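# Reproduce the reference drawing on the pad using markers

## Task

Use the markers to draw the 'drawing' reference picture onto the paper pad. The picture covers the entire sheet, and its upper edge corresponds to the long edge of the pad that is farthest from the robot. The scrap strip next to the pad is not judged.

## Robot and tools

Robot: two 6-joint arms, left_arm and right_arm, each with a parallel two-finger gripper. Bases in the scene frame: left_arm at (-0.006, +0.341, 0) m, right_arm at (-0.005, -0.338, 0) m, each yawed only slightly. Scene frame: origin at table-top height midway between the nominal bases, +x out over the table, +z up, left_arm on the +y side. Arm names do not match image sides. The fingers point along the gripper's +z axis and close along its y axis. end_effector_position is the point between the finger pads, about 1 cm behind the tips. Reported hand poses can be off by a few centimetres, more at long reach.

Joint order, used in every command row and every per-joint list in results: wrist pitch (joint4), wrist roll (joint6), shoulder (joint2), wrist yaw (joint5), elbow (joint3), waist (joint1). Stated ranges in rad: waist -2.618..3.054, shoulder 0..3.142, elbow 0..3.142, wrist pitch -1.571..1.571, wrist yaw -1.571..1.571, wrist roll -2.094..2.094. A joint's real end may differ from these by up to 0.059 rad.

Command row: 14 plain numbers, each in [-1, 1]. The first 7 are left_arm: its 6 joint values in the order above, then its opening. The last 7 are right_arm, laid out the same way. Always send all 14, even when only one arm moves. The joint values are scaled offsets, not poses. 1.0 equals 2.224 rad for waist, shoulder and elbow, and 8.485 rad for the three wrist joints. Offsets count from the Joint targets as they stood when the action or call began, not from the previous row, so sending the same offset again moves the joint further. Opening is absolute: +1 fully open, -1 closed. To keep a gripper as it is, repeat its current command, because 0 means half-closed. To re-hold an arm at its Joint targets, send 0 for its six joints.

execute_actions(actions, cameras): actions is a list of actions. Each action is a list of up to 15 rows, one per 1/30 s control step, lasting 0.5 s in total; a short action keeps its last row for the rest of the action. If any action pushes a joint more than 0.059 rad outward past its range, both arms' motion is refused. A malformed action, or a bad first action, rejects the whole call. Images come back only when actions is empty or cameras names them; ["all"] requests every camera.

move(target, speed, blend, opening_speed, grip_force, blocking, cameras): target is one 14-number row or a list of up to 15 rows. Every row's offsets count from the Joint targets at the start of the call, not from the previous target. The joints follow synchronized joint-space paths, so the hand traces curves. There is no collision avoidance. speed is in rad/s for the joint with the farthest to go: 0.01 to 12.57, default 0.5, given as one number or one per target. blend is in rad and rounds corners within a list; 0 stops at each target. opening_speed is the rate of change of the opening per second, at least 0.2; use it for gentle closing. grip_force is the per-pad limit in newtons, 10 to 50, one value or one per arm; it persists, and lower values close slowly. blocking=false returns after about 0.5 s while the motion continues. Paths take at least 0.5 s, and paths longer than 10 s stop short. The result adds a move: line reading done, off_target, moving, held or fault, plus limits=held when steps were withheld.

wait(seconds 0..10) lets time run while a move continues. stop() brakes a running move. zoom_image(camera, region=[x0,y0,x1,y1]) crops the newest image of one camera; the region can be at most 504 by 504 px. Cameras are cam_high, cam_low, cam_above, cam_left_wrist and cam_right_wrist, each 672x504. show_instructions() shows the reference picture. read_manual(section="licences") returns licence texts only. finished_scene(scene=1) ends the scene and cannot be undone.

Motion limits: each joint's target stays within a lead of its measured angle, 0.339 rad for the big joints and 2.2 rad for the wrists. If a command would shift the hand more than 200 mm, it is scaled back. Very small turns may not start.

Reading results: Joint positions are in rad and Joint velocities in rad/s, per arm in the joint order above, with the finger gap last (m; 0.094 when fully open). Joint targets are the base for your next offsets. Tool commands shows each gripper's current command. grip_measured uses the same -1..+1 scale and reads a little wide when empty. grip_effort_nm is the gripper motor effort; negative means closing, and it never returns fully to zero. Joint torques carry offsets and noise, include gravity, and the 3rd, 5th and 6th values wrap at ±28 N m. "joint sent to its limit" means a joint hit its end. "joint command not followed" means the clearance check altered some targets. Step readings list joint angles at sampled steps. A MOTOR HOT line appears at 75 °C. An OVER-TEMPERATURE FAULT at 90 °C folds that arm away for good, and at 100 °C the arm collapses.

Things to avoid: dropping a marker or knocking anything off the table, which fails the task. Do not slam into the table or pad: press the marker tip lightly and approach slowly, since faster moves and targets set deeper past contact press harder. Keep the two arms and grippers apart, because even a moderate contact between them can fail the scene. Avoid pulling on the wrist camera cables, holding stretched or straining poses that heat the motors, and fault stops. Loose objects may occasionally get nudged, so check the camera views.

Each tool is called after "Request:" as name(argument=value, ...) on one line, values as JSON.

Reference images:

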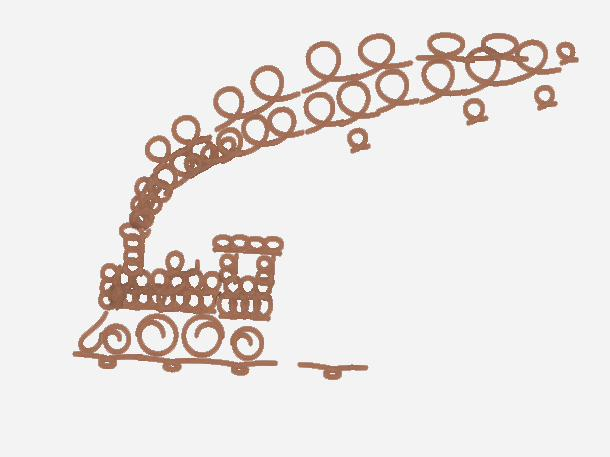

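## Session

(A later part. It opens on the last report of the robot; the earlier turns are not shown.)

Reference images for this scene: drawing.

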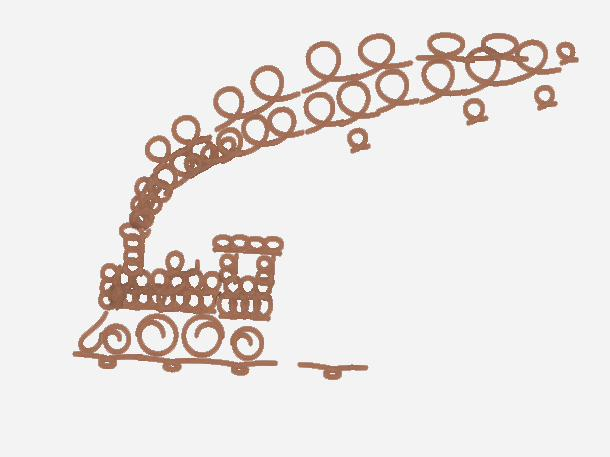

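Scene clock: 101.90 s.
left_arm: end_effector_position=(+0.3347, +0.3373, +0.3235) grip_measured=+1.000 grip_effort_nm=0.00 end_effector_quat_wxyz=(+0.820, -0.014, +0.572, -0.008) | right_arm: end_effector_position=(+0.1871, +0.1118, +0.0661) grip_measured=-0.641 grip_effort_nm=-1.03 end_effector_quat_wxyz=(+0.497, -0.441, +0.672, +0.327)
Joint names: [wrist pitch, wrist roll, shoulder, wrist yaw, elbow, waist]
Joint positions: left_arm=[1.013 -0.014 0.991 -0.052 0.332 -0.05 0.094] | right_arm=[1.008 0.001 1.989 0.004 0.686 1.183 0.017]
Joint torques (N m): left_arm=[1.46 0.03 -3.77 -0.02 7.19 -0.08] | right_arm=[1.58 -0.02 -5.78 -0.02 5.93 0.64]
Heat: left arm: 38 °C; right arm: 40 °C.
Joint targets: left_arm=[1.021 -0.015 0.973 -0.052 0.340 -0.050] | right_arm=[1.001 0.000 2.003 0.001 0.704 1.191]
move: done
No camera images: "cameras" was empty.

Request:
move(target=[[0,0,0,0,0,0,1,0,0,-0.05,0,0,0,-1],[0,0,0,0,0,0,1,0,0,-0.06,0,-0.03755,0.005,-1],[0,0,0,0,0,0,1,0,0,-0.0404,0,-0.01169,0.0094,-1],[0,0,0,0,0,0,1,0,0,-0.0089,0,-0.01169,0.0094,-1]], blend=[0.01,0.005,0.005,0], speed=[0.4,0.3,0.15,0.2], cameras=[])

Request:
move(target=[0,0,0,0,0,0,1,0,0,0.01924,0,0.02509,0,-1], speed=0.1, cameras=[])

Scene clock: 104.30 s.
left_arm: end_effector_position=(+0.3347, +0.3373, +0.3235) grip_measured=+1.000 grip_effort_nm=0.00 end_effector_quat_wxyz=(+0.820, -0.014, +0.572, -0.008) | right_arm: end_effector_position=(+0.1744, +0.1098, +0.0658) grip_measured=-0.641 grip_effort_nm=-1.03 end_effector_quat_wxyz=(+0.491, -0.450, +0.668, +0.331)
Joint names: [wrist pitch, wrist roll, shoulder, wrist yaw, elbow, waist]
Joint positions: left_arm=[1.013 -0.014 0.991 -0.052 0.332 -0.05 0.094] | right_arm=[1.006 0.001 1.969 0.004 0.66 1.206 0.017]
Joint torques (N m): left_arm=[1.52 0.06 -3.85 -0.03 7.08 -0.08] | right_arm=[1.6 -0.02 -5.59 -0.02 5.89 0.51]
Heat: left arm: 38 °C; right arm: 40 °C.
Joint targets: left_arm=[1.021 -0.015 0.973 -0.052 0.340 -0.050] | right_arm=[1.000 0.000 1.983 0.001 0.678 1.212]
move: done
No camera images: "cameras" was empty.

Scene clock: 105.17 s.
left_arm: end_effector_position=(+0.3347, +0.3373, +0.3235) grip_measured=+1.000 grip_effort_nm=0.00 end_effector_quat_wxyz=(+0.820, -0.014, +0.572, -0.008) | right_arm: end_effector_position=(+0.1797, +0.1229, +0.0662) grip_measured=-0.641 grip_effort_nm=-1.03 end_effector_quat_wxyz=(+0.496, -0.448, +0.665, +0.334)
Joint names: [wrist pitch, wrist roll, shoulder, wrist yaw, elbow, waist]
Joint positions: left_arm=[1.013 -0.014 0.991 -0.052 0.332 -0.05 0.094] | right_arm=[1.008 0.001 2.012 0.004 0.715 1.206 0.017]
Joint torques (N m): left_arm=[1.46 0.03 -3.97 -0.03 7.15 -0.16] | right_arm=[1.58 -0.02 -5.91 -0.02 6.02 0.5]
Heat: left arm: 38 °C; right arm: 40 °C.
Joint targets: left_arm=[1.021 -0.015 0.973 -0.052 0.340 -0.050] | right_arm=[1.001 0.000 2.026 0.001 0.734 1.212]
move: done
No camera images: "cameras" was empty.

Request:
move(target=[[0,0,0,0,0,0,1,0,0,-0.05,0,0,0,-1],[0,0,0,0,0,0,1,0,0,-0.2,0,0,-0.25,-1]], blend=[0.02,0], speed=0.6, cameras=["cam_above"])

Request:
zoom_image(camera="cam_above", region=[215, 410, 305, 470])

Scene clock: 106.97 s.
left_arm: end_effector_position=(+0.3347, +0.3373, +0.3235) grip_measured=+1.000 grip_effort_nm=0.00 end_effector_quat_wxyz=(+0.820, -0.014, +0.572, -0.008) | right_arm: end_effector_position=(+0.3813, -0.0551, +0.2552) grip_measured=-0.641 grip_effort_nm=-1.03 end_effector_quat_wxyz=(+0.705, -0.206, +0.638, +0.229)
Joint names: [wrist pitch, wrist roll, shoulder, wrist yaw, elbow, waist]
Joint positions: left_arm=[1.013 -0.014 0.991 -0.052 0.332 -0.05 0.094] | right_arm=[0.989 0.001 1.603 0.008 0.715 0.65 0.017]
Joint torques (N m): left_arm=[1.51 0.06 -3.86 -0.03 6.95 -0.08] | right_arm=[1.72 -0.02 -6.95 -0.08 7.75 0.54]
Heat: left arm: 38 °C; right arm: 40 °C.
Joint targets: left_arm=[1.021 -0.015 0.973 -0.052 0.340 -0.050] | right_arm=[1.000 0.000 1.581 0.001 0.734 0.655]
move: done
Images, in order (width x height): cam_above 672x504.

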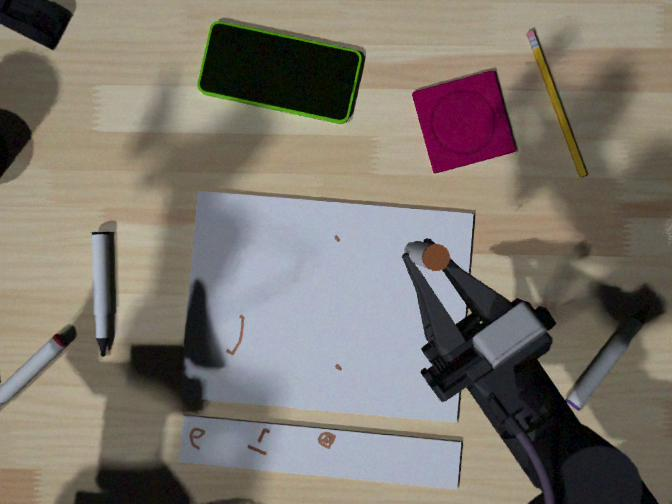

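Scaled by 5.600 from the camera's 672x504 image, which has a finer 960x720 frame.

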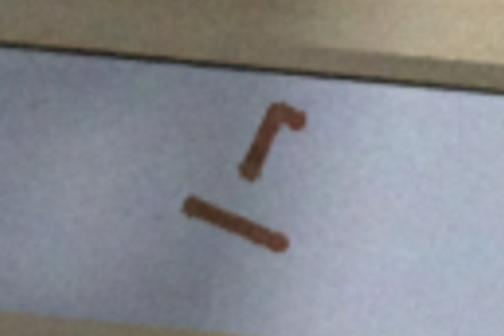

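Request:
move(target=[[0,0,0,0,0,0,1,0,0,0.21477,0,0.08028,0.05026,-1],[0,0,0,0,0,0,1,0,0,0.24477,0,0.10387,0.03181,-1],[0,0,0,0,0,0,1,0,0,0.27477,0,0.10387,0.03181,-1],[0,0,0,0,0,0,1,0,0,0.25399,0,0.08107,0.02179,-1],[0,0,0,0,0,0,1,0,0,0.25147,0,0.07746,0.01984,-1],[0,0,0,0,0,0,1,0,0,0.27103,0,0.09904,0.01452,-1],[0,0,0,0,0,0,1,0,0,0.27689,0,0.10746,0.01076,-1],[0,0,0,0,0,0,1,0,0,0.28517,0,0.11934,0.02218,-1],[0,0,0,0,0,0,1,0,0,0.29103,0,0.12776,0.02594,-1],[0,0,0,0,0,0,1,0,0,0.27147,0,0.10618,0.03126,-1],[0,0,0,0,0,0,1,0,0,0.26561,0,0.09776,0.03502,-1],[0,0,0,0,0,0,1,0,0,0.25733,0,0.08588,0.0236,-1],[0,0,0,0,0,0,1,0,0,0.25399,0,0.08107,0.02179,-1],[0,0,0,0,0,0,1,0,0,0.24262,0,0.06508,0.01301,-1]], blend=[0.01,0.005,0.002,0.002,0.002,0.002,0.002,0.002,0.002,0.002,0.002,0.002,0.002,0], speed=[0.7,0.25,0.2,0.1,0.08,0.18,0.075,0.1,0.075,0.18,0.075,0.1,0.09,0.07], cameras=["cam_above"])

Request:
zoom_image(camera="cam_above", region=[300, 190, 380, 260])

Scene clock: 120.77 s.
left_arm: end_effector_position=(+0.3347, +0.3373, +0.3235) grip_measured=+1.000 grip_effort_nm=0.00 end_effector_quat_wxyz=(+0.820, -0.014, +0.572, -0.008) | right_arm: end_effector_position=(+0.4169, +0.0002, +0.0675) grip_measured=-0.641 grip_effort_nm=-1.03 end_effector_quat_wxyz=(+0.584, -0.259, +0.741, +0.204)
Joint names: [wrist pitch, wrist roll, shoulder, wrist yaw, elbow, waist]
Joint positions: left_arm=[1.013 -0.014 0.991 -0.052 0.332 -0.05 0.094] | right_arm=[1.017 0.001 2.147 0.004 0.893 0.692 0.017]
Joint torques (N m): left_arm=[1.51 0 -3.9 -0.04 7.15 -0.02] | right_arm=[1.5 -0.02 -9.95 -0.03 3.25 -0.68]
Heat: left arm: 38 °C; right arm: 41 °C.
Joint targets: left_arm=[1.021 -0.015 0.973 -0.052 0.340 -0.050] | right_arm=[1.000 0.000 2.121 0.001 0.878 0.684]
move: done
Images, in order (width x height): cam_above 672x504.

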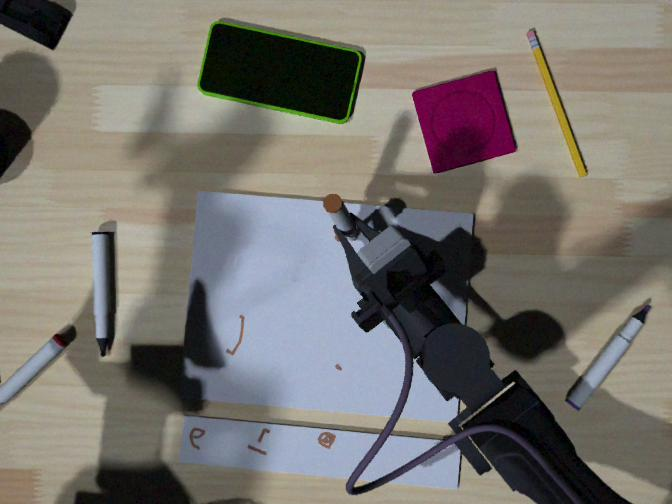

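Scaled by 6.300 from the camera's 672x504 image, which has a finer 960x720 frame.

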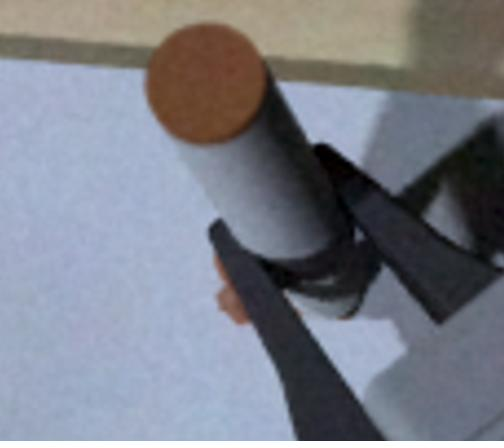

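Request:
move(target=[[0,0,0,0,0,0,1,0,0,-0.06,0,0,0,-1],[0,0,0,0,0,0,1,0,0,-0.15,0,-0.03,-0.1,-1]], blend=[0.02,0], speed=0.6, cameras=["cam_above"])

Request:
zoom_image(camera="cam_above", region=[310, 200, 380, 260])

Scene clock: 122.60 s.
left_arm: end_effector_position=(+0.3347, +0.3373, +0.3235) grip_measured=+1.000 grip_effort_nm=0.00 end_effector_quat_wxyz=(+0.820, -0.014, +0.572, -0.008) | right_arm: end_effector_position=(+0.4639, -0.1187, +0.2008) grip_measured=-0.641 grip_effort_nm=-1.03 end_effector_quat_wxyz=(+0.688, -0.151, +0.693, +0.151)
Joint names: [wrist pitch, wrist roll, shoulder, wrist yaw, elbow, waist]
Joint positions: left_arm=[1.013 -0.014 0.991 -0.052 0.332 -0.05 0.094] | right_arm=[0.987 0.001 1.812 0.01 0.819 0.456 0.017]
Joint torques (N m): left_arm=[1.47 0.06 -3.97 -0.06 7.05 -0.02] | right_arm=[1.78 -0.02 -8.46 -0.09 5.09 0.51]
Heat: left arm: 38 °C; right arm: 41 °C.
Joint targets: left_arm=[1.021 -0.015 0.973 -0.052 0.340 -0.050] | right_arm=[1.001 0.000 1.787 0.001 0.812 0.462]
move: done
Images, in order (width x height): cam_above 672x504.

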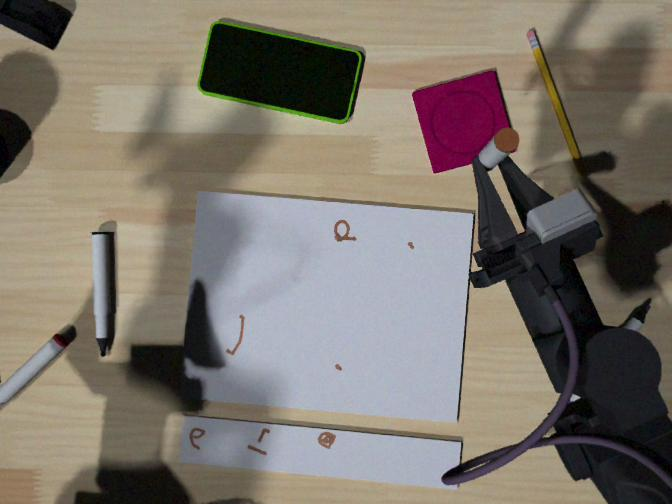

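Scaled by 7.200 from the camera's 672x504 image, which has a finer 960x720 frame.

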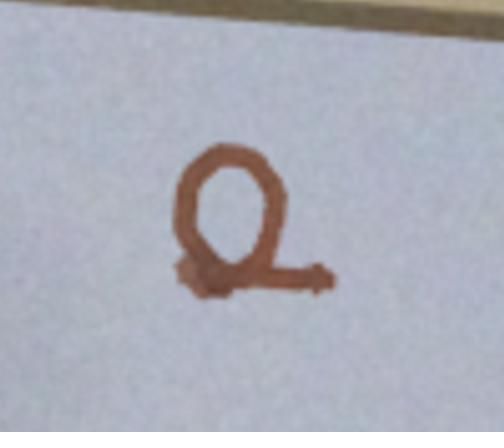

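Request:
move(target=[[0,0,0,0,0,0,1,0,0,0.09659,0,0.0302,0.11725,-1],[0,0,0,0,0,0,1,0,0,0.13659,0,0.04949,0.10254,-1],[0,0,0,0,0,0,1,0,0,0.16848,0,0.04949,0.10254,-1],[0,0,0,0,0,0,1,0,0,0.14232,0,0.01986,0.08897,-1],[0,0,0,0,0,0,1,0,0,0.13936,0,0.01593,0.08726,-1],[0,0,0,0,0,0,1,0,0,0.15896,0,0.03613,0.08152,-1],[0,0,0,0,0,0,1,0,0,0.16507,0,0.04472,0.07745,-1],[0,0,0,0,0,0,1,0,0,0.17369,0,0.05686,0.08985,-1],[0,0,0,0,0,0,1,0,0,0.1798,0,0.06545,0.09392,-1],[0,0,0,0,0,0,1,0,0,0.1602,0,0.04525,0.09966,-1],[0,0,0,0,0,0,1,0,0,0.15409,0,0.03666,0.10373,-1],[0,0,0,0,0,0,1,0,0,0.14547,0,0.02452,0.09133,-1],[0,0,0,0,0,0,1,0,0,0.14232,0,0.01986,0.08897,-1],[0,0,0,0,0,0,1,0,0,0.12972,0,0.00237,0.0786,-1],[0,0,0,0,0,0,1,0,0,0.06972,0,0.00237,0.0786,-1]], blend=[0.01,0.005,0,0.002,0.002,0.002,0.002,0.002,0.002,0.002,0.002,0.002,0.002,0.002,0], speed=[0.7,0.25,0.2,0.1,0.08,0.18,0.075,0.1,0.075,0.18,0.075,0.1,0.09,0.08,0.4], cameras=[])

Request:
move(target=[0,0,0,0,0,0,1,0,0,-0.09,0,-0.03,-0.08,-1], speed=0.6, cameras=["cam_above","cam_right_wrist"])

Request:
zoom_image(camera="cam_above", region=[320, 200, 400, 260])

Scene clock: 131.33 s.
left_arm: end_effector_position=(+0.3347, +0.3373, +0.3235) grip_measured=+1.000 grip_effort_nm=0.00 end_effector_quat_wxyz=(+0.820, -0.014, +0.572, -0.008) | right_arm: end_effector_position=(+0.4196, -0.0302, +0.1252) grip_measured=-0.641 grip_effort_nm=-1.03 end_effector_quat_wxyz=(+0.619, -0.233, +0.723, +0.200)
Joint names: [wrist pitch, wrist roll, shoulder, wrist yaw, elbow, waist]
Joint positions: left_arm=[1.013 -0.014 0.991 -0.052 0.332 -0.05 0.094] | right_arm=[0.99 0.001 1.965 0.002 0.819 0.643 0.017]
Joint torques (N m): left_arm=[1.51 0.04 -3.85 -0.01 7.04 -0.02] | right_arm=[1.76 -0.02 -8.85 -0.01 4.92 -0.54]
Heat: left arm: 38 °C; right arm: 41 °C.
Joint targets: left_arm=[1.021 -0.015 0.973 -0.052 0.340 -0.050] | right_arm=[1.000 0.000 1.942 0.001 0.817 0.637]
move: done
No camera images: "cameras" was empty.

Scene clock: 132.27 s.
left_arm: end_effector_position=(+0.3347, +0.3373, +0.3235) grip_measured=+1.000 grip_effort_nm=0.00 end_effector_quat_wxyz=(+0.820, -0.014, +0.572, -0.008) | right_arm: end_effector_position=(+0.4509, -0.1266, +0.1992) grip_measured=-0.641 grip_effort_nm=-1.03 end_effector_quat_wxyz=(+0.686, -0.151, +0.696, +0.149)
Joint names: [wrist pitch, wrist roll, shoulder, wrist yaw, elbow, waist]
Joint positions: left_arm=[1.013 -0.014 0.991 -0.052 0.332 -0.05 0.094] | right_arm=[0.99 0.001 1.762 0.008 0.757 0.452 0.017]
Joint torques (N m): left_arm=[1.51 0.05 -3.86 -0.07 7.05 -0.12] | right_arm=[1.75 -0.02 -7.65 -0.07 5.14 0.55]
Heat: left arm: 38 °C; right arm: 41 °C.
Joint targets: left_arm=[1.021 -0.015 0.973 -0.052 0.340 -0.050] | right_arm=[1.001 0.000 1.742 0.001 0.750 0.459]
move: done
Images, in order (width x height): cam_above 672x504, cam_right_wrist 672x504.

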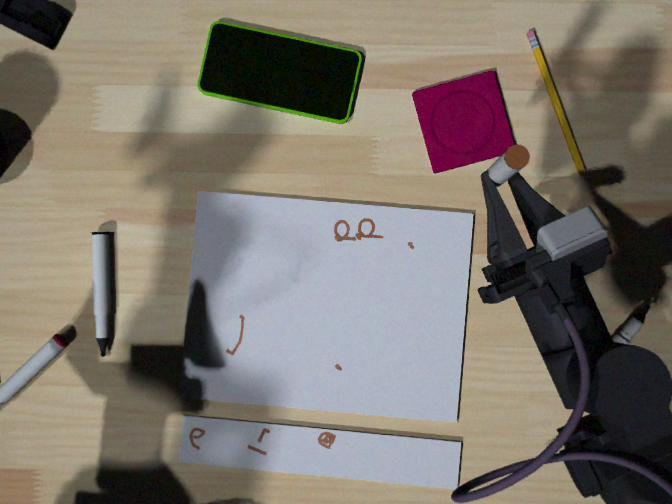

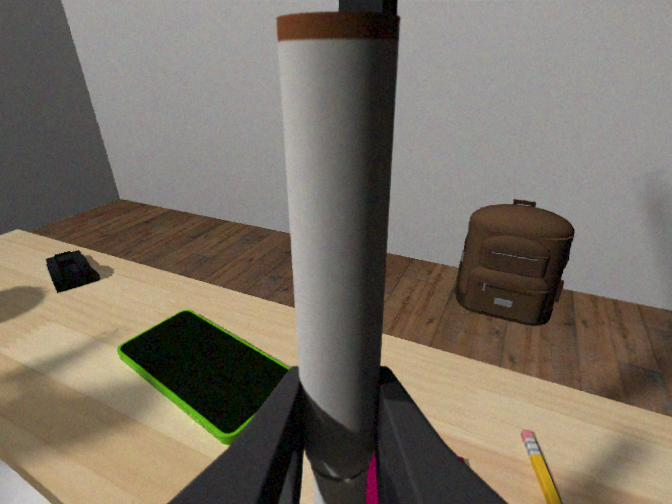

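Scaled by 6.300 from the camera's 672x504 image, which has a finer 960x720 frame.

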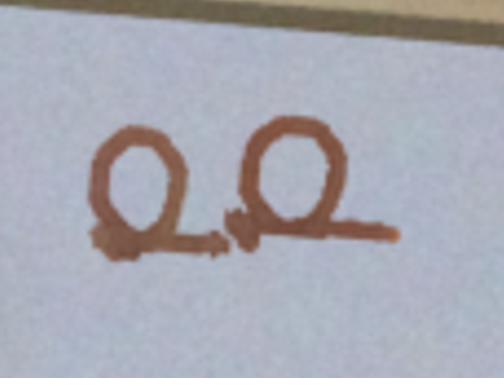

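Request:
move(target=[[0,0,0,0,0,0,1,0,0,0.15155,0,0.10783,0.17152,-1],[0,0,0,0,0,0,1,0,0,0.19655,0,0.13129,0.15952,-1],[0,0,0,0,0,0,1,0,0,0.22655,0,0.13129,0.15952,-1],[0,0,0,0,0,0,1,0,0,0.2073,0,0.11139,0.14748,-1],[0,0,0,0,0,0,1,0,0,0.20602,0,0.10953,0.1459,-1],[0,0,0,0,0,0,1,0,0,0.22562,0,0.12973,0.14168,-1],[0,0,0,0,0,0,1,0,0,0.23051,0,0.13686,0.1387,-1],[0,0,0,0,0,0,1,0,0,0.23741,0,0.14694,0.1509,-1],[0,0,0,0,0,0,1,0,0,0.2423,0,0.15407,0.15388,-1],[0,0,0,0,0,0,1,0,0,0.2227,0,0.13387,0.1581,-1],[0,0,0,0,0,0,1,0,0,0.21781,0,0.12674,0.16108,-1],[0,0,0,0,0,0,1,0,0,0.21091,0,0.11666,0.14888,-1],[0,0,0,0,0,0,1,0,0,0.2073,0,0.11139,0.14748,-1],[0,0,0,0,0,0,1,0,0,0.20063,0,0.10167,0.14182,-1]], blend=[0.01,0.003,0,0.002,0.002,0.002,0.002,0.002,0.002,0.002,0.002,0.002,0.002,0], speed=[0.7,0.15,0.2,0.1,0.08,0.2,0.085,0.11,0.085,0.2,0.085,0.11,0.09,0.08], cameras=[])

Request:
move(target=[[0,0,0,0,0,0,1,0,0,-0.00394,0,-0.00553,-0.01009,-1],[0,0,0,0,0,0,1,0,0,-0.00559,0,-0.0079,-0.01166,-1],[0,0,0,0,0,0,1,0,0,0.01401,0,0.0123,-0.0166,-1],[0,0,0,0,0,0,1,0,0,0.01956,0,0.02028,-0.02009,-1],[0,0,0,0,0,0,1,0,0,0.02742,0,0.03156,-0.00769,-1],[0,0,0,0,0,0,1,0,0,0.03297,0,0.03954,-0.0042,-1],[0,0,0,0,0,0,1,0,0,0.01337,0,0.01934,0.00074,-1],[0,0,0,0,0,0,1,0,0,0.00782,0,0.01136,0.00423,-1],[0,0,0,0,0,0,1,0,0,-0.00004,0,0.00008,-0.00817,-1],[0,0,0,0,0,0,1,0,0,-0.00394,0,-0.00553,-0.01009,-1],[0,0,0,0,0,0,1,0,0,-0.0164,0,-0.02342,-0.01836,-1],[0,0,0,0,0,0,1,0,0,-0.0764,0,-0.02342,-0.01836,-1]], blend=[0.002,0.002,0.002,0.002,0.002,0.002,0.002,0.002,0.002,0.002,0.002,0], speed=[0.08,0.08,0.2,0.085,0.11,0.085,0.2,0.085,0.11,0.09,0.08,0.4], cameras=[])

Request:
move(target=[0,0,0,0,0,0,1,0,0,-0.09,0,-0.03,-0.08,-1], speed=0.6, cameras=["cam_above"])

Request:
zoom_image(camera="cam_above", region=[280, 200, 400, 280])

Scene clock: 141.43 s.
left_arm: end_effector_position=(+0.3347, +0.3373, +0.3235) grip_measured=+1.000 grip_effort_nm=0.00 end_effector_quat_wxyz=(+0.820, -0.014, +0.572, -0.008) | right_arm: end_effector_position=(+0.4011, +0.0527, +0.0684) grip_measured=-0.641 grip_effort_nm=-1.03 end_effector_quat_wxyz=(+0.585, -0.289, +0.720, +0.235)
Joint names: [wrist pitch, wrist roll, shoulder, wrist yaw, elbow, waist]
Joint positions: left_arm=[1.013 -0.014 0.991 -0.052 0.332 -0.05 0.094] | right_arm=[1.017 0.001 2.215 0.002 0.992 0.782 0.017]
Joint torques (N m): left_arm=[1.52 0.04 -3.9 -0.06 7.06 -0.01] | right_arm=[1.51 -0.02 -10.59 -0.01 3.37 -0.66]
Heat: left arm: 38 °C; right arm: 41 °C.
Joint targets: left_arm=[1.021 -0.015 0.973 -0.052 0.340 -0.050] | right_arm=[1.000 0.000 2.188 0.001 0.977 0.774]
move: done
No camera images: "cameras" was empty.

Scene clock: 144.90 s.
left_arm: end_effector_position=(+0.3347, +0.3373, +0.3235) grip_measured=+1.000 grip_effort_nm=0.00 end_effector_quat_wxyz=(+0.820, -0.014, +0.572, -0.008) | right_arm: end_effector_position=(+0.4069, +0.0262, +0.1288) grip_measured=-0.641 grip_effort_nm=-1.03 end_effector_quat_wxyz=(+0.619, -0.264, +0.702, +0.234)
Joint names: [wrist pitch, wrist roll, shoulder, wrist yaw, elbow, waist]
Joint positions: left_arm=[1.013 -0.014 0.991 -0.052 0.332 -0.05 0.094] | right_arm=[0.99 0.001 2.042 0.002 0.926 0.74 0.017]
Joint torques (N m): left_arm=[1.51 0.07 -3.85 -0.04 7.12 -0.16] | right_arm=[1.75 -0.02 -9.61 -0.01 5.04 -0.54]
Heat: left arm: 39 °C; right arm: 41 °C.
Joint targets: left_arm=[1.021 -0.015 0.973 -0.052 0.340 -0.050] | right_arm=[1.001 0.000 2.019 0.000 0.924 0.734]
move: done
No camera images: "cameras" was empty.

Scene clock: 145.87 s.
left_arm: end_effector_position=(+0.3347, +0.3373, +0.3235) grip_measured=+1.000 grip_effort_nm=0.00 end_effector_quat_wxyz=(+0.820, -0.014, +0.572, -0.008) | right_arm: end_effector_position=(+0.4497, -0.0707, +0.2084) grip_measured=-0.641 grip_effort_nm=-1.03 end_effector_quat_wxyz=(+0.689, -0.181, +0.677, +0.185)
Joint names: [wrist pitch, wrist roll, shoulder, wrist yaw, elbow, waist]
Joint positions: left_arm=[1.013 -0.014 0.991 -0.052 0.332 -0.05 0.094] | right_arm=[0.992 0.001 1.838 0.009 0.864 0.549 0.017]
Joint torques (N m): left_arm=[1.46 0.04 -3.9 0 6.99 -0.13] | right_arm=[1.73 -0.02 -8.32 -0.08 5.22 0.42]
Heat: left arm: 39 °C; right arm: 41 °C.
Joint targets: left_arm=[1.021 -0.015 0.973 -0.052 0.340 -0.050] | right_arm=[1.001 0.000 1.818 0.001 0.858 0.555]
move: done
Images, in order (width x height): cam_above 672x504.

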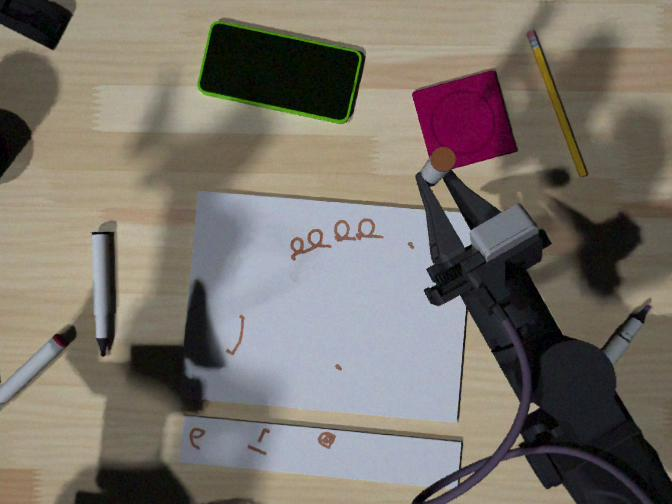

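Scaled by 4.200 from the camera's 672x504 image, which has a finer 960x720 frame.

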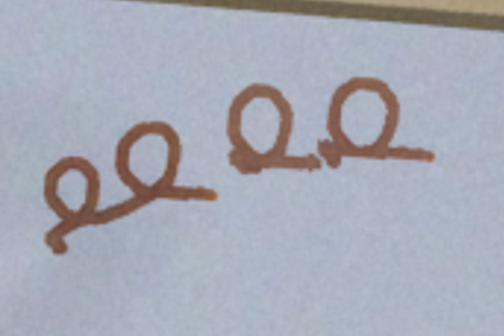

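Request:
move(target=[[0,0,0,0,0,0,1,0,0,0.06264,0,-0.02542,0.04869,-1],[0,0,0,0,0,0,1,0,0,0.10764,0,0.00112,0.03669,-1],[0,0,0,0,0,0,1,0,0,0.1329,0,0.00112,0.03669,-1],[0,0,0,0,0,0,1,0,0,0.10705,0,-0.03022,0.01963,-1],[0,0,0,0,0,0,1,0,0,0.104,0,-0.03444,0.01512,-1],[0,0,0,0,0,0,1,0,0,0.12488,0,-0.01247,0.0119,-1],[0,0,0,0,0,0,1,0,0,0.12964,0,-0.00587,0.02432,-1],[0,0,0,0,0,0,1,0,0,0.13519,0,0.00182,0.02745,-1],[0,0,0,0,0,0,1,0,0,0.13824,0,0.00604,0.03196,-1],[0,0,0,0,0,0,1,0,0,0.11736,0,-0.01593,0.03518,-1],[0,0,0,0,0,0,1,0,0,0.1126,0,-0.02253,0.02276,-1],[0,0,0,0,0,0,1,0,0,0.10705,0,-0.03022,0.01963,-1],[0,0,0,0,0,0,1,0,0,0.09401,0,-0.04829,0.01206,-1]], blend=[0.01,0.003,0,0.002,0.002,0.002,0.002,0.002,0.002,0.002,0.002,0.002,0], speed=[0.7,0.15,0.2,0.13,0.06,0.2,0.15,0.08,0.06,0.2,0.15,0.08,0.08], cameras=[])

Request:
move(target=[[0,0,0,0,0,0,1,0,0,-0.00811,0,-0.01095,-0.01166,-1],[0,0,0,0,0,0,1,0,0,-0.01098,0,-0.01484,-0.01653,-1],[0,0,0,0,0,0,1,0,0,0.01,0,0.00723,-0.01988,-1],[0,0,0,0,0,0,1,0,0,0.01485,0,0.01381,-0.00714,-1],[0,0,0,0,0,0,1,0,0,0.02031,0,0.02121,-0.00362,-1],[0,0,0,0,0,0,1,0,0,0.02318,0,0.0251,0.00125,-1],[0,0,0,0,0,0,1,0,0,0.0022,0,0.00303,0.0046,-1],[0,0,0,0,0,0,1,0,0,-0.00265,0,-0.00355,-0.00814,-1],[0,0,0,0,0,0,1,0,0,-0.02039,0,-0.02761,-0.01867,-1],[0,0,0,0,0,0,1,0,0,-0.08039,0,-0.02761,-0.01867,-1],[0,0,0,0,0,0,1,0,0,0.00863,0,0.06287,0.08313,-1],[0,0,0,0,0,0,1,0,0,0.04363,0,0.09666,0.07013,-1],[0,0,0,0,0,0,1,0,0,0.07249,0,0.09666,0.07013,-1],[0,0,0,0,0,0,1,0,0,0.05192,0,0.07245,0.05791,-1],[0,0,0,0,0,0,1,0,0,-0.008,0,0.07245,0.05791,-1]], blend=[0.002,0.002,0.002,0.002,0.002,0.002,0.002,0.002,0.002,0.01,0.01,0.003,0,0.002,0], speed=[0.08,0.06,0.2,0.15,0.08,0.06,0.2,0.15,0.08,0.4,0.7,0.15,0.2,0.1,0.4], cameras=[])

Request:
move(target=[0,0,0,0,0,0,1,0,0,-0.09,0,-0.03,-0.12,-1], speed=0.6, cameras=["cam_above"])

Request:
zoom_image(camera="cam_above", region=[280, 190, 440, 280])

Scene clock: 155.47 s.
left_arm: end_effector_position=(+0.3347, +0.3373, +0.3235) grip_measured=+1.000 grip_effort_nm=0.00 end_effector_quat_wxyz=(+0.820, -0.014, +0.572, -0.008) | right_arm: end_effector_position=(+0.4227, -0.0612, +0.0667) grip_measured=-0.641 grip_effort_nm=-1.03 end_effector_quat_wxyz=(+0.580, -0.224, +0.764, +0.171)
Joint names: [wrist pitch, wrist roll, shoulder, wrist yaw, elbow, waist]
Joint positions: left_arm=[1.013 -0.014 0.991 -0.052 0.332 -0.05 0.094] | right_arm=[1.015 0.001 2.052 0.001 0.765 0.59 0.017]
Joint velocities: left_arm=[0.051 -0.183 -0.002 -0.022 -0.017 0.017 0] | right_arm=[within noise]
Joint torques (N m): left_arm=[1.55 0.08 -3.89 0 7.16 -0.17] | right_arm=[1.53 -0.02 -9.1 0 3.14 -0.66]
Heat: left arm: 39 °C; right arm: 41 °C.
Joint targets: left_arm=[1.021 -0.015 0.973 -0.052 0.340 -0.050] | right_arm=[1.001 0.000 2.027 0.001 0.750 0.582]
move: done
No camera images: "cameras" was empty.

Scene clock: 161.30 s.
left_arm: end_effector_position=(+0.3347, +0.3373, +0.3235) grip_measured=+1.000 grip_effort_nm=0.00 end_effector_quat_wxyz=(+0.820, -0.014, +0.572, -0.008) | right_arm: end_effector_position=(+0.4123, +0.0154, +0.1280) grip_measured=-0.641 grip_effort_nm=-1.03 end_effector_quat_wxyz=(+0.619, -0.258, +0.706, +0.227)
Joint names: [wrist pitch, wrist roll, shoulder, wrist yaw, elbow, waist]
Joint positions: left_arm=[1.013 -0.014 0.991 -0.052 0.332 -0.05 0.094] | right_arm=[0.99 0.001 2.033 -0.001 0.913 0.717 0.017]
Joint torques (N m): left_arm=[1.53 0.05 -4.04 -0.05 6.95 -0.13] | right_arm=[1.76 -0.02 -9.59 0.03 5.04 -0.54]
Heat: left arm: 39 °C; right arm: 41 °C.
Joint targets: left_arm=[1.021 -0.015 0.973 -0.052 0.340 -0.050] | right_arm=[1.000 0.000 2.010 0.001 0.912 0.711]
move: done
No camera images: "cameras" was empty.

Scene clock: 162.30 s.
left_arm: end_effector_position=(+0.3347, +0.3373, +0.3235) grip_measured=+1.000 grip_effort_nm=0.00 end_effector_quat_wxyz=(+0.820, -0.014, +0.572, -0.008) | right_arm: end_effector_position=(+0.4744, -0.1239, +0.2041) grip_measured=-0.641 grip_effort_nm=-1.03 end_effector_quat_wxyz=(+0.693, -0.145, +0.691, +0.146)
Joint names: [wrist pitch, wrist roll, shoulder, wrist yaw, elbow, waist]
Joint positions: left_arm=[1.013 -0.014 0.991 -0.052 0.332 -0.05 0.094] | right_arm=[0.987 0.001 1.834 0.008 0.851 0.438 0.017]
Joint torques (N m): left_arm=[1.48 0.04 -3.95 -0.06 7.08 -0.12] | right_arm=[1.77 -0.02 -8.59 -0.07 5.14 0.5]
Heat: left arm: 39 °C; right arm: 41 °C.
Joint targets: left_arm=[1.021 -0.015 0.973 -0.052 0.340 -0.050] | right_arm=[1.001 0.000 1.809 0.001 0.845 0.444]
move: done
Images, in order (width x height): cam_above 672x504.

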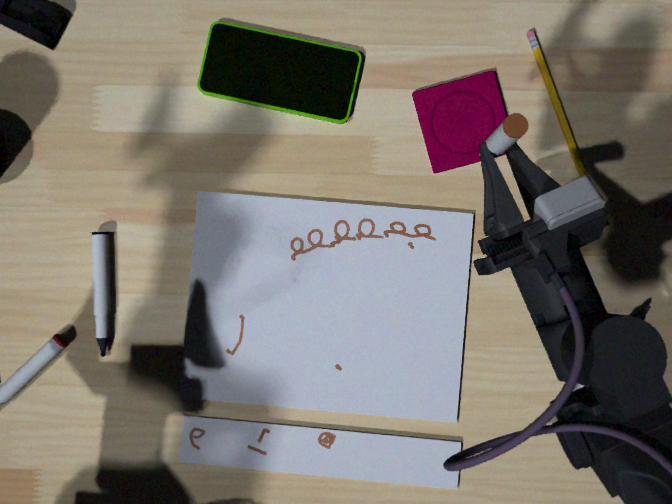

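Scaled by 3.150 from the camera's 672x504 image, which has a finer 960x720 frame.

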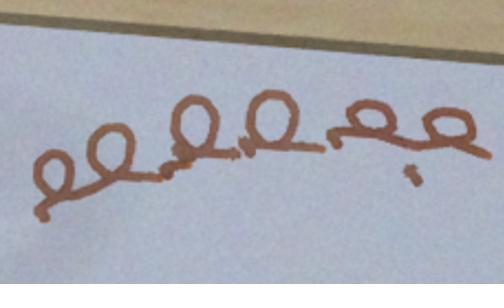

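Request:
move(target=[[0,0,0,0,0,0,1,0,0,0.04663,0,-0.04958,0.11022,-1],[0,0,0,0,0,0,1,0,0,0.09163,0,-0.02427,0.09773,-1],[0,0,0,0,0,0,1,0,0,0.11431,0,-0.02427,0.09773,-1],[0,0,0,0,0,0,1,0,0,0.09429,0,-0.04749,0.08272,-1],[0,0,0,0,0,0,1,0,0,0.09345,0,-0.04865,0.08173,-1],[0,0,0,0,0,0,1,0,0,0.11305,0,-0.02845,0.07643,-1],[0,0,0,0,0,0,1,0,0,0.11834,0,-0.02119,0.07267,-1],[0,0,0,0,0,0,1,0,0,0.12582,0,-0.01091,0.08527,-1],[0,0,0,0,0,0,1,0,0,0.13111,0,-0.00365,0.08903,-1],[0,0,0,0,0,0,1,0,0,0.11151,0,-0.02385,0.09433,-1],[0,0,0,0,0,0,1,0,0,0.10622,0,-0.03111,0.09809,-1],[0,0,0,0,0,0,1,0,0,0.09874,0,-0.04139,0.08549,-1],[0,0,0,0,0,0,1,0,0,0.09429,0,-0.04749,0.08272,-1],[0,0,0,0,0,0,1,0,0,0.08525,0,-0.05781,0.07855,-1]], blend=[0.01,0.003,0,0.002,0.002,0.002,0.002,0.002,0.002,0.002,0.002,0.002,0.002,0], speed=[0.7,0.15,0.2,0.1,0.08,0.2,0.085,0.11,0.085,0.2,0.085,0.11,0.09,0.08], cameras=[])

Request:
move(target=[[0,0,0,0,0,0,1,0,0,-0.00344,0,-0.00654,-0.01455,-1],[0,0,0,0,0,0,1,0,0,-0.00388,0,-0.00714,-0.01549,-1],[0,0,0,0,0,0,1,0,0,0.01572,0,0.01306,-0.02109,-1],[0,0,0,0,0,0,1,0,0,0.0212,0,0.02049,-0.02505,-1],[0,0,0,0,0,0,1,0,0,0.02894,0,0.03099,-0.01245,-1],[0,0,0,0,0,0,1,0,0,0.03442,0,0.03842,-0.00849,-1],[0,0,0,0,0,0,1,0,0,0.01482,0,0.01822,-0.00289,-1],[0,0,0,0,0,0,1,0,0,0.00934,0,0.01079,0.00107,-1],[0,0,0,0,0,0,1,0,0,0.0016,0,0.00029,-0.01153,-1],[0,0,0,0,0,0,1,0,0,-0.00344,0,-0.00654,-0.01455,-1],[0,0,0,0,0,0,1,0,0,-0.01209,0,-0.01618,-0.0144,-1],[0,0,0,0,0,0,1,0,0,-0.07209,0,-0.01618,-0.0144,-1]], blend=[0.002,0.002,0.002,0.002,0.002,0.002,0.002,0.002,0.002,0.002,0.002,0], speed=[0.08,0.08,0.2,0.085,0.11,0.085,0.2,0.085,0.11,0.09,0.08,0.4], cameras=[])

Scene clock: 169.47 s.
left_arm: end_effector_position=(+0.3347, +0.3373, +0.3235) grip_measured=+1.000 grip_effort_nm=0.00 end_effector_quat_wxyz=(+0.820, -0.014, +0.572, -0.008) | right_arm: end_effector_position=(+0.4052, -0.0511, +0.0666) grip_measured=-0.641 grip_effort_nm=-1.03 end_effector_quat_wxyz=(+0.573, -0.239, +0.763, +0.180)
Joint names: [wrist pitch, wrist roll, shoulder, wrist yaw, elbow, waist]
Joint positions: left_arm=[1.013 -0.014 0.991 -0.052 0.332 -0.05 0.094] | right_arm=[1.013 0.001 2.024 0.002 0.729 0.626 0.017]
Joint torques (N m): left_arm=[1.52 0.08 -3.96 -0.03 7.05 -0.14] | right_arm=[1.54 -0.02 -8.99 -0.01 3.19 -0.62]
Heat: left arm: 39 °C; right arm: 41 °C.
Joint targets: left_arm=[1.021 -0.015 0.973 -0.052 0.340 -0.050] | right_arm=[1.001 0.000 1.999 0.001 0.716 0.619]
move: done; blend cut to 0.0013 rad at target 4, 0.0013 rad at target 5
No camera images: "cameras" was empty.

Scene clock: 172.67 s.
left_arm: end_effector_position=(+0.3347, +0.3373, +0.3235) grip_measured=+1.000 grip_effort_nm=0.00 end_effector_quat_wxyz=(+0.820, -0.014, +0.572, -0.008) | right_arm: end_effector_position=(+0.4061, -0.0701, +0.1217) grip_measured=-0.641 grip_effort_nm=-1.03 end_effector_quat_wxyz=(+0.612, -0.218, +0.739, +0.181)
Joint names: [wrist pitch, wrist roll, shoulder, wrist yaw, elbow, waist]
Joint positions: left_arm=[1.013 -0.014 0.991 -0.052 0.332 -0.05 0.094] | right_arm=[0.99 0.001 1.86 0.002 0.682 0.593 0.017]
Joint torques (N m): left_arm=[1.53 0.08 -3.92 -0.01 7.04 -0.18] | right_arm=[1.74 -0.02 -8.02 -0.01 4.63 -0.58]
Heat: left arm: 39 °C; right arm: 41 °C.
Joint targets: left_arm=[1.021 -0.015 0.973 -0.052 0.340 -0.050] | right_arm=[1.001 0.000 1.838 0.001 0.680 0.587]
move: done; blend cut to 0.001 rad at target 1, 0.001 rad at target 2
No camera images: "cameras" was empty.

Request:
move(target=[[0,0,0,0,0,0,1,0,0,0.02347,0,-0.00059,0.01307,-1],[0,0,0,0,0,0,1,0,0,0.05347,0,0.01949,0.00137,-1],[0,0,0,0,0,0,1,0,0,0.07882,0,0.01949,0.00137,-1],[0,0,0,0,0,0,1,0,0,0.05632,0,-0.00694,-0.02142,-1],[0,0,0,0,0,0,1,0,0,0.05566,0,-0.00783,-0.02234,-1],[0,0,0,0,0,0,1,0,0,0.07526,0,0.01237,-0.02778,-1],[0,0,0,0,0,0,1,0,0,0.0805,0,0.0194,-0.03163,-1],[0,0,0,0,0,0,1,0,0,0.08792,0,0.02932,-0.01903,-1],[0,0,0,0,0,0,1,0,0,0.09316,0,0.03635,-0.01518,-1],[0,0,0,0,0,0,1,0,0,0.07356,0,0.01615,-0.00974,-1],[0,0,0,0,0,0,1,0,0,0.06832,0,0.00912,-0.00589,-1],[0,0,0,0,0,0,1,0,0,0.0609,0,-0.0008,-0.01849,-1],[0,0,0,0,0,0,1,0,0,0.05632,0,-0.00694,-0.02142,-1],[0,0,0,0,0,0,1,0,0,0.04677,0,-0.01763,-0.03022,-1],[0,0,0,0,0,0,1,0,0,-0.01323,0,-0.01763,-0.03022,-1]], blend=[0.01,0.003,0,0.002,0.002,0.002,0.002,0.002,0.002,0.002,0.002,0.002,0.002,0.002,0], speed=[0.5,0.15,0.2,0.1,0.08,0.2,0.085,0.11,0.085,0.2,0.085,0.11,0.09,0.08,0.4], cameras=[])

Request:
move(target=[[0,0,0,0,0,0,1,0,0,0.0317,0,0.00704,0.01329,-1],[0,0,0,0,0,0,1,0,0,0.0587,0,0.0242,0.00165,-1],[0,0,0,0,0,0,1,0,0,0.08231,0,0.0242,0.00165,-1],[0,0,0,0,0,0,1,0,0,0.06497,0,0.00469,-0.00797,-1],[0,0,0,0,0,0,1,0,0,0.06458,0,0.00417,-0.00853,-1],[0,0,0,0,0,0,1,0,0,0.08358,0,0.02357,-0.01127,-1],[0,0,0,0,0,0,1,0,0,0.08621,0,0.02704,-0.01321,-1],[0,0,0,0,0,0,1,0,0,0.08991,0,0.03194,-0.00121,-1],[0,0,0,0,0,0,1,0,0,0.09254,0,0.03541,0.00073,-1],[0,0,0,0,0,0,1,0,0,0.07354,0,0.01601,0.00347,-1],[0,0,0,0,0,0,1,0,0,0.07091,0,0.01254,0.00541,-1],[0,0,0,0,0,0,1,0,0,0.06721,0,0.00764,-0.00659,-1],[0,0,0,0,0,0,1,0,0,0.06497,0,0.00469,-0.00797,-1],[0,0,0,0,0,0,1,0,0,0.06002,0,0.00005,-0.0104,-1],[0,0,0,0,0,0,1,0,0,0.00002,0,0.00005,-0.0104,-1]], blend=[0.01,0.003,0,0.002,0.002,0.002,0.002,0.002,0.002,0.002,0.002,0.002,0.002,0.002,0], speed=[0.5,0.15,0.2,0.1,0.08,0.25,0.06,0.16,0.06,0.25,0.06,0.16,0.09,0.08,0.4], cameras=[])

Request:
move(target=[0,0,0,0,0,0,1,0,0,-0.09,0,-0.03,-0.12,-1], speed=0.6, cameras=["cam_above"])

Request:
zoom_image(camera="cam_above", region=[380, 200, 480, 280])

Scene clock: 179.93 s.
left_arm: end_effector_position=(+0.3347, +0.3373, +0.3235) grip_measured=+1.000 grip_effort_nm=0.00 end_effector_quat_wxyz=(+0.820, -0.014, +0.572, -0.008) | right_arm: end_effector_position=(+0.4146, -0.1034, +0.1197) grip_measured=-0.641 grip_effort_nm=-1.03 end_effector_quat_wxyz=(+0.614, -0.194, +0.749, +0.159)
Joint names: [wrist pitch, wrist roll, shoulder, wrist yaw, elbow, waist]
Joint positions: left_arm=[1.013 -0.014 0.991 -0.052 0.332 -0.05 0.094] | right_arm=[0.99 0.001 1.831 0.003 0.643 0.526 0.017]
Joint torques (N m): left_arm=[1.48 0.03 -4.04 -0.04 7.08 -0.08] | right_arm=[1.76 -0.01 -7.64 -0.02 4.62 -0.55]
Heat: left arm: 39 °C; right arm: 42 °C.
Joint targets: left_arm=[1.021 -0.015 0.973 -0.052 0.340 -0.050] | right_arm=[1.000 0.000 1.809 0.001 0.641 0.520]
move: done; blend cut to 0.001 rad at target 4, 0.001 rad at target 5
No camera images: "cameras" was empty.

Scene clock: 183.70 s.
left_arm: end_effector_position=(+0.3347, +0.3373, +0.3235) grip_measured=+1.000 grip_effort_nm=0.00 end_effector_quat_wxyz=(+0.820, -0.014, +0.572, -0.008) | right_arm: end_effector_position=(+0.4200, -0.1131, +0.1199) grip_measured=-0.641 grip_effort_nm=-1.03 end_effector_quat_wxyz=(+0.616, -0.185, +0.751, +0.152)
Joint names: [wrist pitch, wrist roll, shoulder, wrist yaw, elbow, waist]
Joint positions: left_arm=[1.013 -0.014 0.991 -0.052 0.332 -0.05 0.094] | right_arm=[0.99 0.001 1.831 0.003 0.644 0.503 0.017]
Joint torques (N m): left_arm=[1.48 0.05 -4.07 -0.02 7.21 -0.09] | right_arm=[1.77 -0.02 -7.68 -0.02 4.55 -0.53]
Heat: left arm: 39 °C; right arm: 42 °C.
Joint targets: left_arm=[1.021 -0.015 0.973 -0.052 0.340 -0.050] | right_arm=[1.001 0.000 1.809 0.001 0.641 0.497]
move: done; blend cut to 0.0006 rad at target 4, 0.0006 rad at target 5
No camera images: "cameras" was empty.

Scene clock: 184.67 s.
left_arm: end_effector_position=(+0.3347, +0.3373, +0.3235) grip_measured=+1.000 grip_effort_nm=0.00 end_effector_quat_wxyz=(+0.820, -0.014, +0.572, -0.008) | right_arm: end_effector_position=(+0.4447, -0.2414, +0.1831) grip_measured=-0.641 grip_effort_nm=-1.03 end_effector_quat_wxyz=(+0.680, -0.075, +0.726, +0.071)
Joint names: [wrist pitch, wrist roll, shoulder, wrist yaw, elbow, waist]
Joint positions: left_arm=[1.013 -0.014 0.991 -0.052 0.332 -0.05 0.094] | right_arm=[0.985 0.001 1.631 0.006 0.581 0.229 0.017]
Joint torques (N m): left_arm=[1.52 0.08 -3.97 0.01 7.16 -0.1] | right_arm=[1.8 -0.02 -6.74 -0.05 4.9 0.05]
Heat: left arm: 39 °C; right arm: 42 °C.
Joint targets: left_arm=[1.021 -0.015 0.973 -0.052 0.340 -0.050] | right_arm=[1.000 0.000 1.609 0.001 0.574 0.230]
move: done
Images, in order (width x height): cam_above 672x504.

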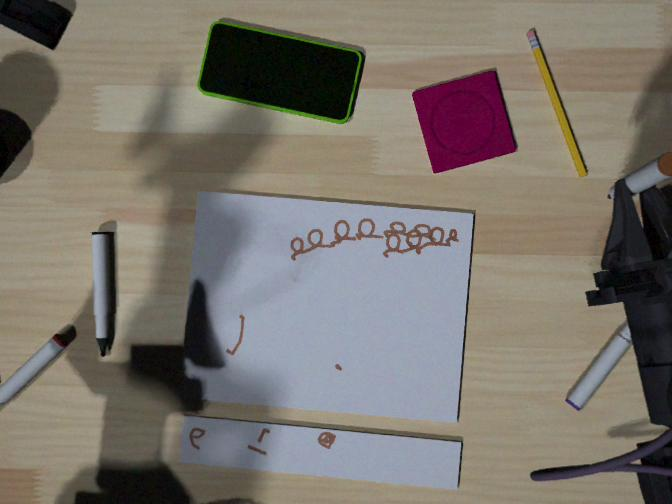

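Scaled by 5.040 from the camera's 672x504 image, which has a finer 960x720 frame.

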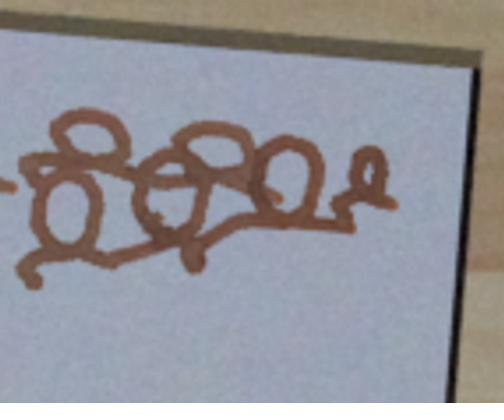

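Request:
move(target=[[0,0,0,0,0,0,1,0,0,0.10668,0,0.01199,0.16669,-1],[0,0,0,0,0,0,1,0,0,0.12768,0,0.03249,0.15401,-1],[0,0,0,0,0,0,1,0,0,0.15453,0,0.03249,0.15401,-1],[0,0,0,0,0,0,1,0,0,0.13799,0,0.01306,0.14231,-1],[0,0,0,0,0,0,1,0,0,0.13747,0,0.01237,0.14155,-1],[0,0,0,0,0,0,1,0,0,0.15587,0,0.02937,0.13881,-1],[0,0,0,0,0,0,1,0,0,0.1585,0,0.03284,0.13687,-1],[0,0,0,0,0,0,1,0,0,0.1622,0,0.03774,0.15127,-1],[0,0,0,0,0,0,1,0,0,0.16483,0,0.04121,0.15321,-1],[0,0,0,0,0,0,1,0,0,0.14643,0,0.02421,0.15595,-1],[0,0,0,0,0,0,1,0,0,0.1438,0,0.02074,0.15789,-1],[0,0,0,0,0,0,1,0,0,0.1401,0,0.01584,0.14349,-1],[0,0,0,0,0,0,1,0,0,0.13799,0,0.01306,0.14231,-1],[0,0,0,0,0,0,1,0,0,0.13367,0,0.00807,0.14126,-1],[0,0,0,0,0,0,1,0,0,0.07367,0,0.00807,0.14126,-1]], blend=[0.01,0.003,0,0.002,0.002,0.002,0.002,0.002,0.002,0.002,0.002,0.002,0.002,0.002,0], speed=[0.7,0.15,0.2,0.1,0.08,0.25,0.06,0.18,0.06,0.25,0.06,0.18,0.09,0.08,0.4], cameras=[])

Request:
move(target=[[0,0,0,0,0,0,1,0,0,0.04301,0,0.02392,0.05543,-1],[0,0,0,0,0,0,1,0,0,0.07601,0,0.05032,0.04354,-1],[0,0,0,0,0,0,1,0,0,0.10048,0,0.05032,0.04354,-1],[0,0,0,0,0,0,1,0,0,0.08389,0,0.03083,0.03247,-1],[0,0,0,0,0,0,1,0,0,0.08317,0,0.02987,0.03158,-1],[0,0,0,0,0,0,1,0,0,0.10157,0,0.04687,0.02884,-1],[0,0,0,0,0,0,1,0,0,0.1042,0,0.05034,0.0269,-1],[0,0,0,0,0,0,1,0,0,0.1079,0,0.05524,0.0413,-1],[0,0,0,0,0,0,1,0,0,0.11053,0,0.05871,0.04324,-1],[0,0,0,0,0,0,1,0,0,0.09213,0,0.04171,0.04598,-1],[0,0,0,0,0,0,1,0,0,0.0895,0,0.03824,0.04792,-1],[0,0,0,0,0,0,1,0,0,0.0858,0,0.03334,0.03352,-1],[0,0,0,0,0,0,1,0,0,0.08389,0,0.03083,0.03247,-1],[0,0,0,0,0,0,1,0,0,0.07969,0,0.02599,0.03148,-1],[0,0,0,0,0,0,1,0,0,0.01969,0,0.02599,0.03148,-1]], blend=[0.01,0.003,0,0.002,0.002,0.002,0.002,0.002,0.002,0.002,0.002,0.002,0.002,0.002,0], speed=[0.5,0.15,0.2,0.1,0.08,0.25,0.06,0.18,0.06,0.25,0.06,0.18,0.09,0.08,0.4], cameras=[])

Request:
move(target=[0,0,0,0,0,0,1,0,0,-0.09,0,-0.03,-0.15,-1], speed=0.6, cameras=["cam_above"])

Request:
zoom_image(camera="cam_above", region=[380, 200, 480, 280])

Scene clock: 191.63 s.
left_arm: end_effector_position=(+0.3347, +0.3373, +0.3235) grip_measured=+1.000 grip_effort_nm=0.00 end_effector_quat_wxyz=(+0.820, -0.014, +0.572, -0.008) | right_arm: end_effector_position=(+0.3980, -0.0995, +0.1175) grip_measured=-0.641 grip_effort_nm=-1.03 end_effector_quat_wxyz=(+0.607, -0.204, +0.750, +0.165)
Joint names: [wrist pitch, wrist roll, shoulder, wrist yaw, elbow, waist]
Joint positions: left_arm=[1.013 -0.014 0.991 -0.052 0.332 -0.05 0.094] | right_arm=[0.99 0.001 1.794 0.003 0.595 0.55 0.017]
Joint torques (N m): left_arm=[1.49 0.03 -3.86 -0.02 7.1 -0.08] | right_arm=[1.76 -0.02 -7.34 -0.01 4.48 -0.57]
Heat: left arm: 39 °C; right arm: 42 °C.
Joint targets: left_arm=[1.021 -0.015 0.973 -0.052 0.340 -0.050] | right_arm=[1.001 0.000 1.773 0.000 0.592 0.544]
move: done; blend cut to 0.0008 rad at target 4, 0.0008 rad at target 5
No camera images: "cameras" was empty.

Scene clock: 195.60 s.
left_arm: end_effector_position=(+0.3347, +0.3373, +0.3235) grip_measured=+1.000 grip_effort_nm=0.00 end_effector_quat_wxyz=(+0.820, -0.014, +0.572, -0.008) | right_arm: end_effector_position=(+0.3924, -0.0635, +0.1199) grip_measured=-0.641 grip_effort_nm=-1.03 end_effector_quat_wxyz=(+0.606, -0.229, +0.738, +0.188)
Joint names: [wrist pitch, wrist roll, shoulder, wrist yaw, elbow, waist]
Joint positions: left_arm=[1.013 -0.014 0.991 -0.052 0.332 -0.05 0.094] | right_arm=[0.99 0.001 1.838 0.003 0.652 0.62 0.017]
Joint torques (N m): left_arm=[1.52 0.04 -3.88 0.02 7.09 -0.13] | right_arm=[1.78 -0.01 -7.82 -0.02 4.68 -0.55]
Heat: left arm: 39 °C; right arm: 42 °C.
Joint targets: left_arm=[1.021 -0.015 0.973 -0.052 0.340 -0.050] | right_arm=[1.001 0.000 1.817 0.001 0.650 0.614]
move: done; blend cut to 0.0011 rad at target 4, 0.0011 rad at target 5
No camera images: "cameras" was empty.

Scene clock: 196.57 s.
left_arm: end_effector_position=(+0.3347, +0.3373, +0.3235) grip_measured=+1.000 grip_effort_nm=0.00 end_effector_quat_wxyz=(+0.820, -0.014, +0.572, -0.008) | right_arm: end_effector_position=(+0.4420, -0.2179, +0.1841) grip_measured=-0.641 grip_effort_nm=-1.03 end_effector_quat_wxyz=(+0.679, -0.094, +0.723, +0.088)
Joint names: [wrist pitch, wrist roll, shoulder, wrist yaw, elbow, waist]
Joint positions: left_arm=[1.013 -0.014 0.991 -0.052 0.332 -0.05 0.094] | right_arm=[0.987 0.001 1.641 0.006 0.592 0.28 0.017]
Joint torques (N m): left_arm=[1.5 0.03 -3.9 -0.04 7.09 -0.03] | right_arm=[1.78 -0.01 -7.06 -0.04 4.71 0.09]
Heat: left arm: 39 °C; right arm: 42 °C.
Joint targets: left_arm=[1.021 -0.015 0.973 -0.052 0.340 -0.050] | right_arm=[1.000 0.000 1.616 0.001 0.583 0.280]
move: done
Images, in order (width x height): cam_above 672x504.

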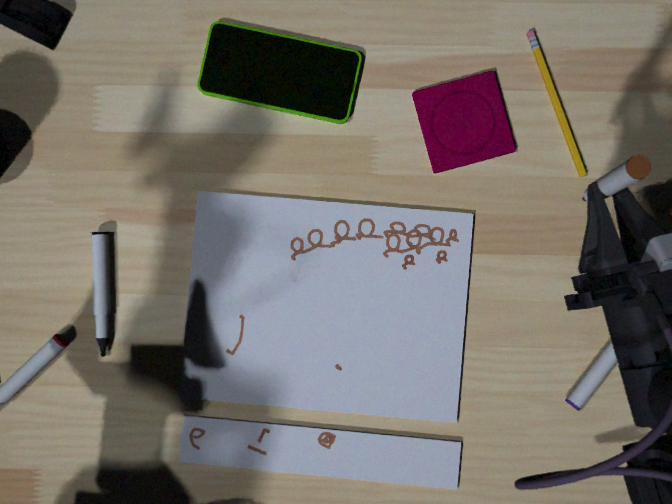

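Scaled by 5.040 from the camera's 672x504 image, which has a finer 960x720 frame.

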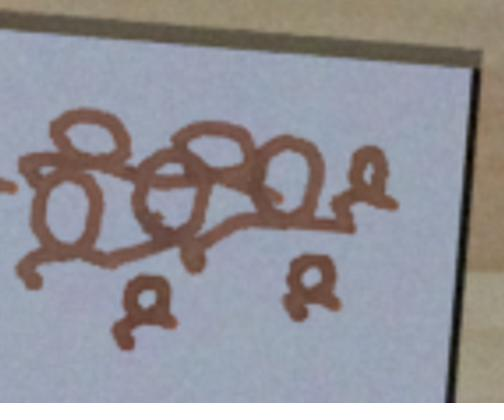

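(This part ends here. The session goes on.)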